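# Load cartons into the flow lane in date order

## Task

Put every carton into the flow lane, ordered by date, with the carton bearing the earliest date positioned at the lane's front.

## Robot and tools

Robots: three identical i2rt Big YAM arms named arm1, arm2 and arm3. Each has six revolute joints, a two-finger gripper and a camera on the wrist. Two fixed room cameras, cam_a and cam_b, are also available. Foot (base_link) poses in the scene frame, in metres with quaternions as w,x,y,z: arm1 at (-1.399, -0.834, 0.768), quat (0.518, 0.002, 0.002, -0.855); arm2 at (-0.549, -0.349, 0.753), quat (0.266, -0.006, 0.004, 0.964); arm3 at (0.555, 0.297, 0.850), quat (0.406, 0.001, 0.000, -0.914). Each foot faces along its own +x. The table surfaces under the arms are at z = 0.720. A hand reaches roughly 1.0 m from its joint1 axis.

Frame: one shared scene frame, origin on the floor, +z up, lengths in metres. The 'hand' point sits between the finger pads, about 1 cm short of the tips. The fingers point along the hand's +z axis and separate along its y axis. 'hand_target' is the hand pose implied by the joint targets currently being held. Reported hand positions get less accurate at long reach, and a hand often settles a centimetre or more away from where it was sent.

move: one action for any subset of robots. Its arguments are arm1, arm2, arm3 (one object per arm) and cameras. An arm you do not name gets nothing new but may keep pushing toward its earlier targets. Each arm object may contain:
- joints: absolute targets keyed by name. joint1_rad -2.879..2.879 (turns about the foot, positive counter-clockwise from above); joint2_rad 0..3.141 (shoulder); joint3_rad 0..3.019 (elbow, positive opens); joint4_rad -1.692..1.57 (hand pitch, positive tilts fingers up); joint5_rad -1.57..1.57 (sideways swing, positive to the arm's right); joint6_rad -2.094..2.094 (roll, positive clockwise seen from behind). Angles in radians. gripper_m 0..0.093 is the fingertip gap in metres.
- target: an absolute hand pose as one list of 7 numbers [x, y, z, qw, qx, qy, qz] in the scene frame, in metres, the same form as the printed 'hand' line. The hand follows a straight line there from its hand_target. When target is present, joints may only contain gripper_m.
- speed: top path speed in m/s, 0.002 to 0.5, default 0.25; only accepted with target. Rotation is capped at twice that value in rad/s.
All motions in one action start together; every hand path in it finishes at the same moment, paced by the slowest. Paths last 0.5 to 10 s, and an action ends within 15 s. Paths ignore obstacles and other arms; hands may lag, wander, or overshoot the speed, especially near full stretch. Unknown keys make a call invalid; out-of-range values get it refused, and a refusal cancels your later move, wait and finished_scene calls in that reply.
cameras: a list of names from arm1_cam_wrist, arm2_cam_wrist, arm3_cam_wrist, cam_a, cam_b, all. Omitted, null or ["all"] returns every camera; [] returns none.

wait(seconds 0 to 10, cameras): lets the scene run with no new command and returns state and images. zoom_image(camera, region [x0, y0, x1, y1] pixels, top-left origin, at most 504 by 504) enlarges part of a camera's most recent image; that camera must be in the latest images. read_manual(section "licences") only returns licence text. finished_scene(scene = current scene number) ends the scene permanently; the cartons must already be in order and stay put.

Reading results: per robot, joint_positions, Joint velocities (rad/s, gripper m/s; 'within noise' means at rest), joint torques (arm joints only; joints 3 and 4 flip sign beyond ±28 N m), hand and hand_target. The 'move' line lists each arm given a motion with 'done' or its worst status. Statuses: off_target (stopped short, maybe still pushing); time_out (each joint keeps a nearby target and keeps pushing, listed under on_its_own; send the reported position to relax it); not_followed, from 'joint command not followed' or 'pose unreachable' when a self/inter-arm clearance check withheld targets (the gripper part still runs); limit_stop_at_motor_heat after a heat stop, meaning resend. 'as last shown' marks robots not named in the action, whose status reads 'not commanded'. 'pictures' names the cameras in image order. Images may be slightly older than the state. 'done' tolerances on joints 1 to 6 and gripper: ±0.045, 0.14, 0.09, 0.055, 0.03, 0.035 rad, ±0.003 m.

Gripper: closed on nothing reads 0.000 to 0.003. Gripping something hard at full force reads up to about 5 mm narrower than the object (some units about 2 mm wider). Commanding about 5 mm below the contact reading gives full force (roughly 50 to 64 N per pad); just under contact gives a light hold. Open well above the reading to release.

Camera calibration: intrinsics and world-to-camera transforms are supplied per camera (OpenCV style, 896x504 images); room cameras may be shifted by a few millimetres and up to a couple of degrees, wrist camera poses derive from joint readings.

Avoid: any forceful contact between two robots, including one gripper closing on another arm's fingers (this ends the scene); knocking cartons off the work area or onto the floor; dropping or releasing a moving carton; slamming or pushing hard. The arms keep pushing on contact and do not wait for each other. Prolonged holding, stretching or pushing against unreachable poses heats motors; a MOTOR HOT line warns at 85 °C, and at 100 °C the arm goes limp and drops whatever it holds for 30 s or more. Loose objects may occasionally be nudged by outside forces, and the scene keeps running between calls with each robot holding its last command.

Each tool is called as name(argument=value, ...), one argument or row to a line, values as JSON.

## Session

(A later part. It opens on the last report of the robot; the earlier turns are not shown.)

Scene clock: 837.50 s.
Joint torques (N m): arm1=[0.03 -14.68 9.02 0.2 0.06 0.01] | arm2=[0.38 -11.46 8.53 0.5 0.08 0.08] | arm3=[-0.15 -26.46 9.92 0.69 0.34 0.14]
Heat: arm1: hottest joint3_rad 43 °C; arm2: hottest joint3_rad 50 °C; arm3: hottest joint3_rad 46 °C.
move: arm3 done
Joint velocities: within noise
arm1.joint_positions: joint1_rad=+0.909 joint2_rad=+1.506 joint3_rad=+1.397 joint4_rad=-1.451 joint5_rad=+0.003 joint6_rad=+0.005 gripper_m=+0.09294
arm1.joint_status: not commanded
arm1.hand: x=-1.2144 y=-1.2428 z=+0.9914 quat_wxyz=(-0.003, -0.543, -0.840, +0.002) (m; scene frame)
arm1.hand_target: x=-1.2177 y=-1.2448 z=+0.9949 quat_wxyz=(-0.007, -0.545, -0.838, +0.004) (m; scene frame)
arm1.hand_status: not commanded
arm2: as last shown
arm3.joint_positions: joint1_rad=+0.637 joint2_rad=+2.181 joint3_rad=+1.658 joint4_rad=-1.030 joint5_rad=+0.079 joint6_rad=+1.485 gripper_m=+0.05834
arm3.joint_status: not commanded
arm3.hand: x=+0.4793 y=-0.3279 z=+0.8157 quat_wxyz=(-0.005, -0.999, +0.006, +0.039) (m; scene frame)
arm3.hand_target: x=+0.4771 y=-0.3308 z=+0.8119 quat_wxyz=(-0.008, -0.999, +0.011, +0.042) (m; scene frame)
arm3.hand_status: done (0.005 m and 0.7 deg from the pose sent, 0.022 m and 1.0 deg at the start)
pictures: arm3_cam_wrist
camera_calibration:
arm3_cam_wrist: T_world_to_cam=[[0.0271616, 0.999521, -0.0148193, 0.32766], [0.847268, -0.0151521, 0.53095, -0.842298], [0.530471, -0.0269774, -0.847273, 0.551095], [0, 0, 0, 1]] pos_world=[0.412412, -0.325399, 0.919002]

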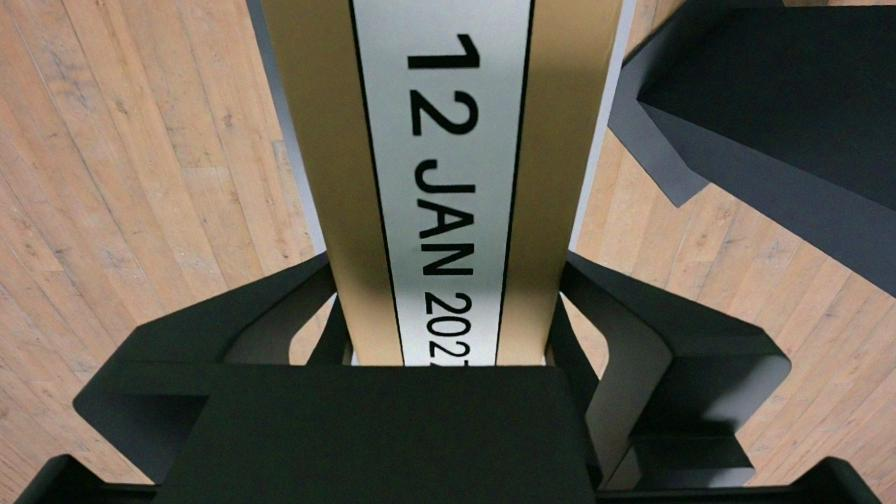

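move(
  arm3={"target": [0.477, -0.330, 0.794, 0.006, 0.9989, -0.011, -0.042], "speed": 0.06},
  cameras=["arm3_cam_wrist", "cam_b"],
)

zoom_image(
  camera="cam_b",
  region=[470, 170, 560, 235],
)

Scene clock: 841.30 s.
Joint torques (N m): arm1=[0.09 -14.68 9.02 0.18 0.07 0.01] | arm2=[0.32 -11.46 8.51 0.47 0.07 0.08] | arm3=[0.03 -26.34 9.69 0.66 0.35 0.14]
Heat: arm1: hottest joint3_rad 43 °C; arm2: hottest joint3_rad 50 °C; arm3: hottest joint3_rad 45 °C.
move: arm3 done
Joint velocities: within noise
arm1: as last shown
arm2.joint_positions: joint1_rad=-0.806 joint2_rad=+1.496 joint3_rad=+1.221 joint4_rad=-1.283 joint5_rad=-0.015 joint6_rad=+0.932 gripper_m=+0.09294
arm2.joint_status: not commanded
arm2.hand: x=-0.6490 y=+0.0734 z=+0.9113 quat_wxyz=(+0.004, +0.419, -0.908, -0.001) (m; scene frame)
arm2.hand_target: x=-0.6502 y=+0.0689 z=+0.9060 quat_wxyz=(+0.005, +0.417, -0.909, +0.004) (m; scene frame)
arm2.hand_status: not commanded
arm3.joint_positions: joint1_rad=+0.637 joint2_rad=+2.205 joint3_rad=+1.650 joint4_rad=-1.000 joint5_rad=+0.080 joint6_rad=+1.485 gripper_m=+0.05834
arm3.joint_status: not commanded
arm3.hand: x=+0.4793 y=-0.3274 z=+0.7984 quat_wxyz=(-0.004, -0.999, +0.006, +0.039) (m; scene frame)
arm3.hand_target: x=+0.4771 y=-0.3300 z=+0.7941 quat_wxyz=(-0.006, -0.999, +0.011, +0.042) (m; scene frame)
arm3.hand_status: done (0.006 m and 0.7 deg from the pose sent, 0.022 m and 0.6 deg at the start)
pictures: arm3_cam_wrist, cam_b
camera_calibration:
arm3_cam_wrist: T_world_to_cam=[[0.0271562, 0.999558, -0.0121311, 0.324793], [0.847329, -0.0165783, 0.53081, -0.83342], [0.530374, -0.0246938, -0.847404, 0.53726], [0, 0, 0, 1]] pos_world=[0.412412, -0.325199, 0.901604]

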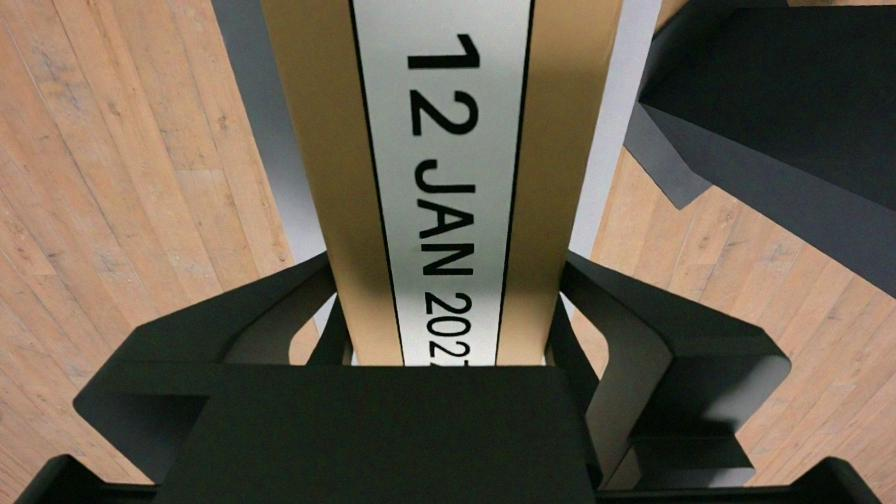

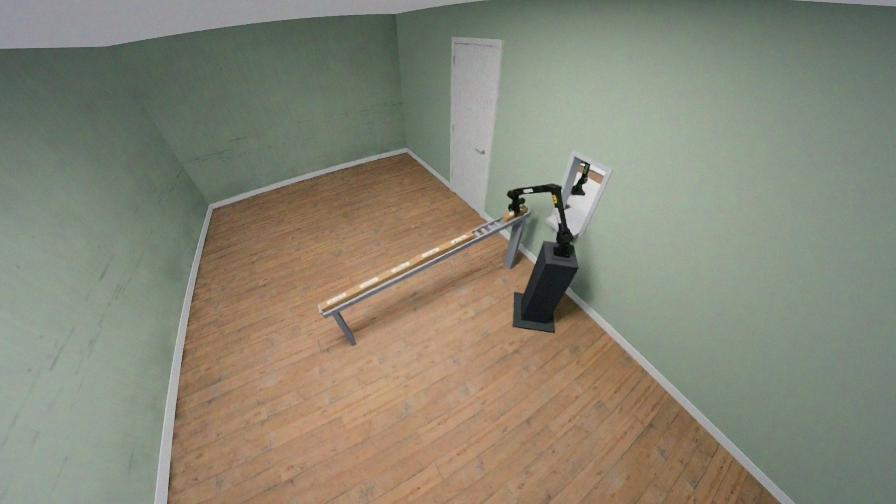

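Scaled by 5.600 from the camera's 896x504 image, which has a finer 1280x720 frame.

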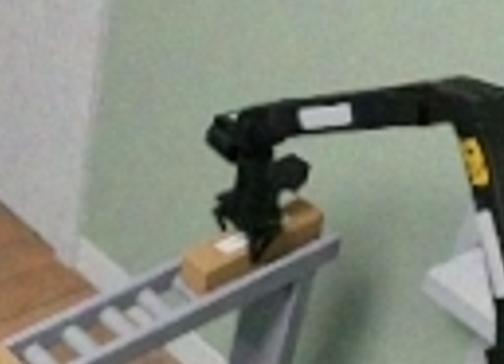

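move(
  arm3={"target": [0.477, -0.330, 0.788, 0.005, 0.9989, -0.011, -0.042], "speed": 0.06},
  cameras=["cam_b"],
)

zoom_image(
  camera="cam_b",
  region=[470, 170, 560, 235],
)

Scene clock: 844.97 s.
Joint torques (N m): arm1=[0.09 -14.68 9.01 0.2 0.06 0] | arm2=[0.32 -11.46 8.53 0.49 0.08 0.08] | arm3=[-0.21 -25.99 9.61 0.69 0.35 0.13]
Heat: arm1: hottest joint3_rad 43 °C; arm2: hottest joint3_rad 50 °C; arm3: hottest joint3_rad 45 °C.
move: arm3 done
Joint velocities: within noise
arm1, arm2: as last shown
arm3.joint_positions: joint1_rad=+0.637 joint2_rad=+2.210 joint3_rad=+1.650 joint4_rad=-0.992 joint5_rad=+0.080 joint6_rad=+1.485 gripper_m=+0.05834
arm3.joint_status: not commanded
arm3.hand: x=+0.4791 y=-0.3284 z=+0.7954 quat_wxyz=(-0.005, -0.999, +0.006, +0.040) (m; scene frame)
arm3.hand_target: x=+0.4771 y=-0.3299 z=+0.7880 quat_wxyz=(-0.005, -0.999, +0.011, +0.042) (m; scene frame)
arm3.hand_status: done (0.008 m and 0.6 deg from the pose sent, 0.011 m and 0.7 deg at the start)
pictures: cam_b

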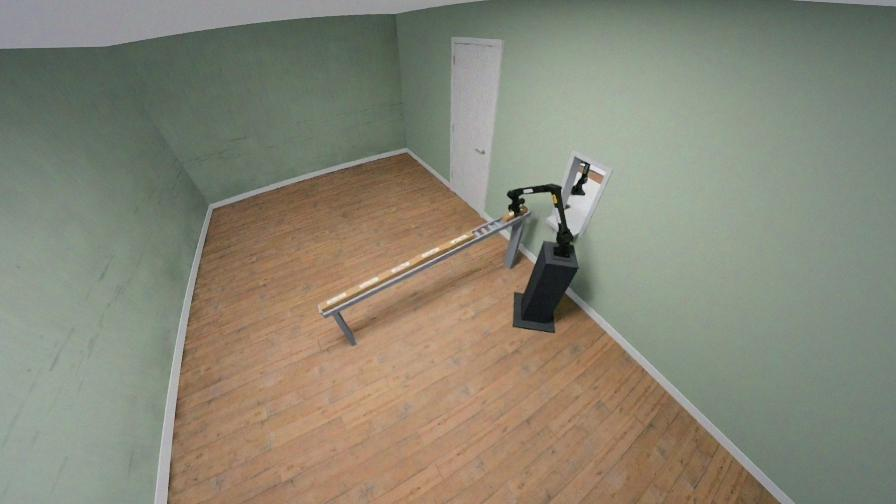

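Scaled by 5.600 from the camera's 896x504 image, which has a finer 1280x720 frame.

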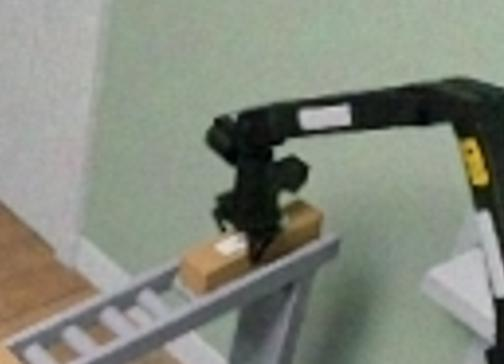

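move(
  arm3={"joints": {"gripper_m": 0.07}},
  cameras=["arm3_cam_wrist"],
)

move(
  arm3={"target": [0.477, -0.329, 0.93, 0, 1, 0, 0], "speed": 0.2},
  cameras=["arm3_cam_wrist", "cam_b"],
)

Scene clock: 847.80 s.
Joint torques (N m): arm1=[-0.03 -14.68 9.01 0.18 0.06 0.01] | arm2=[0.38 -11.46 8.51 0.49 0.08 0.08] | arm3=[0.15 -25.99 9.55 0.54 0.27 0.12]
Heat: arm1: hottest joint3_rad 43 °C; arm2: hottest joint3_rad 50 °C; arm3: hottest joint3_rad 45 °C.
move: arm3 done
Joint velocities: within noise
arm1, arm2: as last shown
arm3.joint_positions: joint1_rad=+0.637 joint2_rad=+2.210 joint3_rad=+1.650 joint4_rad=-0.991 joint5_rad=+0.082 joint6_rad=+1.485 gripper_m=+0.06984
arm3.joint_status: all done
arm3.hand: x=+0.4788 y=-0.3286 z=+0.7954 quat_wxyz=(-0.006, -0.999, +0.006, +0.041) (m; scene frame)
arm3.hand_target: x=+0.4771 y=-0.3299 z=+0.7880 quat_wxyz=(-0.005, -0.999, +0.011, +0.042) (m; scene frame)
arm3.hand_status: not commanded
pictures: arm3_cam_wrist
camera_calibration:
arm3_cam_wrist: T_world_to_cam=[[0.0275529, 0.999495, -0.0158023, 0.32868], [0.848734, -0.0150395, 0.528606, -0.829871], [0.528102, -0.0279766, -0.84872, 0.536017], [0, 0, 0, 1]] pos_world=[0.412212, -0.326, 0.898798]

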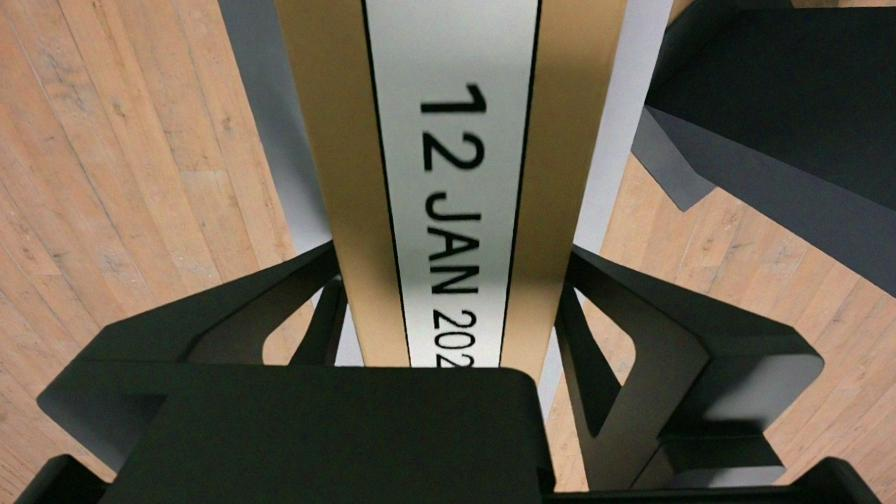

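Scene clock: 849.33 s.
Joint torques (N m): arm1=[-0.03 -14.8 9.02 0.17 0.06 0] | arm2=[0.32 -11.46 8.53 0.5 0.08 0.09] | arm3=[-0.79 -24.88 14.01 -0.02 0.03 -0.03]
Heat: arm1: hottest joint3_rad 43 °C; arm2: hottest joint3_rad 50 °C; arm3: hottest joint3_rad 45 °C.
move: arm3 off_target
Joint velocities: within noise
arm1, arm2: as last shown
arm3.joint_positions: joint1_rad=+0.623 joint2_rad=+2.057 joint3_rad=+1.755 joint4_rad=-1.285 joint5_rad=+0.005 joint6_rad=+1.458 gripper_m=+0.06995
arm3.joint_status: not commanded
arm3.hand: x=+0.4840 y=-0.3181 z=+0.9240 quat_wxyz=(+0.008, -1.000, -0.001, +0.001) (m; scene frame)
arm3.hand_target: x=+0.4770 y=-0.3286 z=+0.9302 quat_wxyz=(+0.000, -1.000, +0.000, +0.000) (m; scene frame)
arm3.hand_status: off_target (0.014 m and 1.0 deg from the pose sent, 0.135 m and 4.8 deg at the start)
pictures: arm3_cam_wrist, cam_b
camera_calibration:
arm3_cam_wrist: T_world_to_cam=[[0.0141701, 0.999797, 0.0142989, 0.298809], [0.803814, -0.0198955, 0.594548, -0.942897], [0.594712, 0.00306887, -0.803933, 0.578917], [0, 0, 0, 1]] pos_world=[0.40939, -0.319284, 1.02174]

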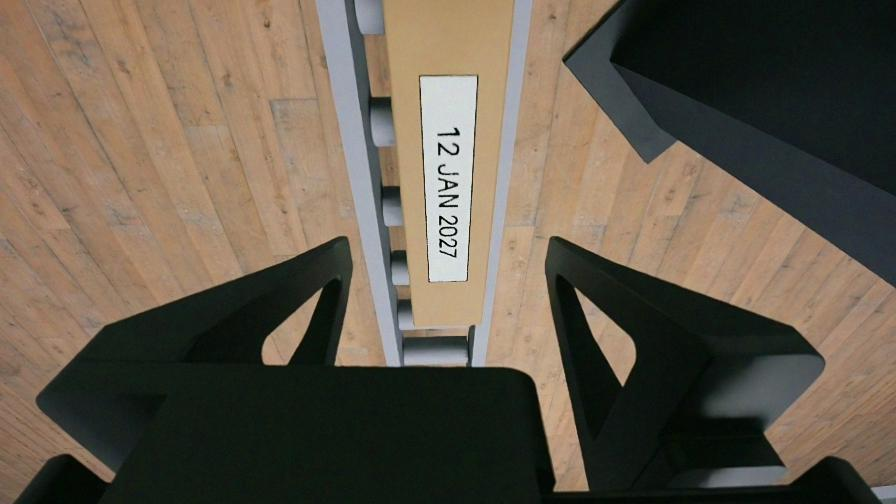

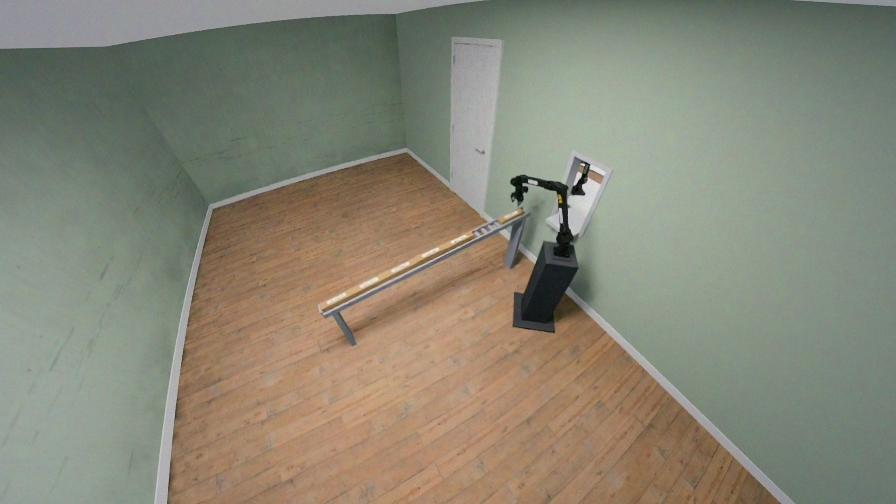

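wait(
  seconds=8,
  cameras=["cam_b"],
)

Scene clock: 878.57 s.
Joint torques (N m): arm1=[0.03 -14.74 9.02 0.2 0.06 0] | arm2=[0.32 -11.46 8.51 0.47 0.07 0.08] | arm3=[-0.85 -25.05 13.97 -0.08 0.04 -0.03]
Heat: arm1: hottest joint3_rad 43 °C; arm2: hottest joint3_rad 49 °C; arm3: hottest joint3_rad 45 °C.
Joint velocities: within noise
arm1.joint_positions: joint1_rad=+0.909 joint2_rad=+1.506 joint3_rad=+1.397 joint4_rad=-1.451 joint5_rad=+0.003 joint6_rad=+0.005 gripper_m=+0.09294
arm1.joint_status: not commanded
arm1.hand: x=-1.2144 y=-1.2428 z=+0.9914 quat_wxyz=(-0.003, -0.543, -0.840, +0.002) (m; scene frame)
arm1.hand_target: x=-1.2177 y=-1.2448 z=+0.9949 quat_wxyz=(-0.007, -0.545, -0.838, +0.004) (m; scene frame)
arm1.hand_status: not commanded
arm2.joint_positions: joint1_rad=-0.806 joint2_rad=+1.496 joint3_rad=+1.221 joint4_rad=-1.283 joint5_rad=-0.015 joint6_rad=+0.932 gripper_m=+0.09294
arm2.joint_status: not commanded
arm2.hand: x=-0.6490 y=+0.0734 z=+0.9113 quat_wxyz=(+0.004, +0.419, -0.908, -0.001) (m; scene frame)
arm2.hand_target: x=-0.6502 y=+0.0689 z=+0.9060 quat_wxyz=(+0.005, +0.417, -0.909, +0.004) (m; scene frame)
arm2.hand_status: not commanded
arm3.joint_positions: joint1_rad=+0.623 joint2_rad=+2.057 joint3_rad=+1.755 joint4_rad=-1.285 joint5_rad=+0.005 joint6_rad=+1.457 gripper_m=+0.06995
arm3.joint_status: not commanded
arm3.hand: x=+0.4840 y=-0.3181 z=+0.9240 quat_wxyz=(+0.008, -1.000, -0.001, +0.001) (m; scene frame)
arm3.hand_target: x=+0.4770 y=-0.3286 z=+0.9302 quat_wxyz=(+0.000, -1.000, +0.000, +0.000) (m; scene frame)
arm3.hand_status: off_target (0.014 m and 1.0 deg from the pose sent, 0.135 m and 4.8 deg at the start)
wait: 8.00 s; at rest from the start
pictures: cam_b

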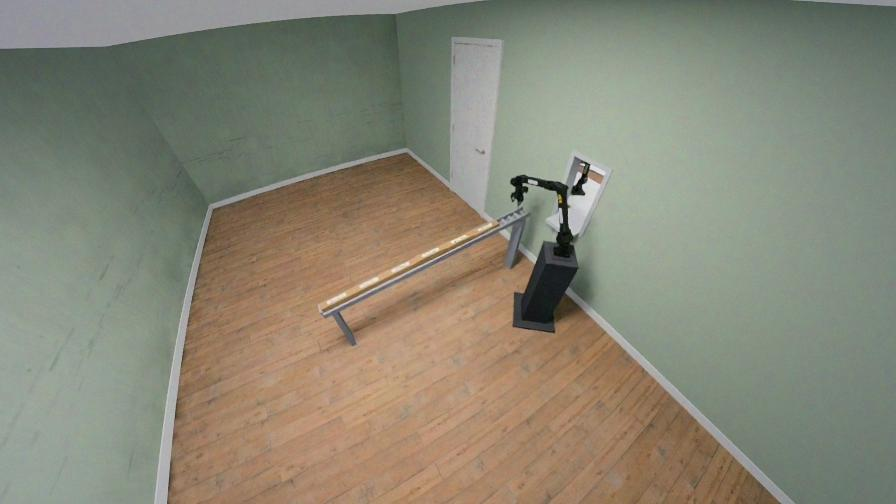

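finished_scene(
  scene=1,
)

The scene is finished: the task was done.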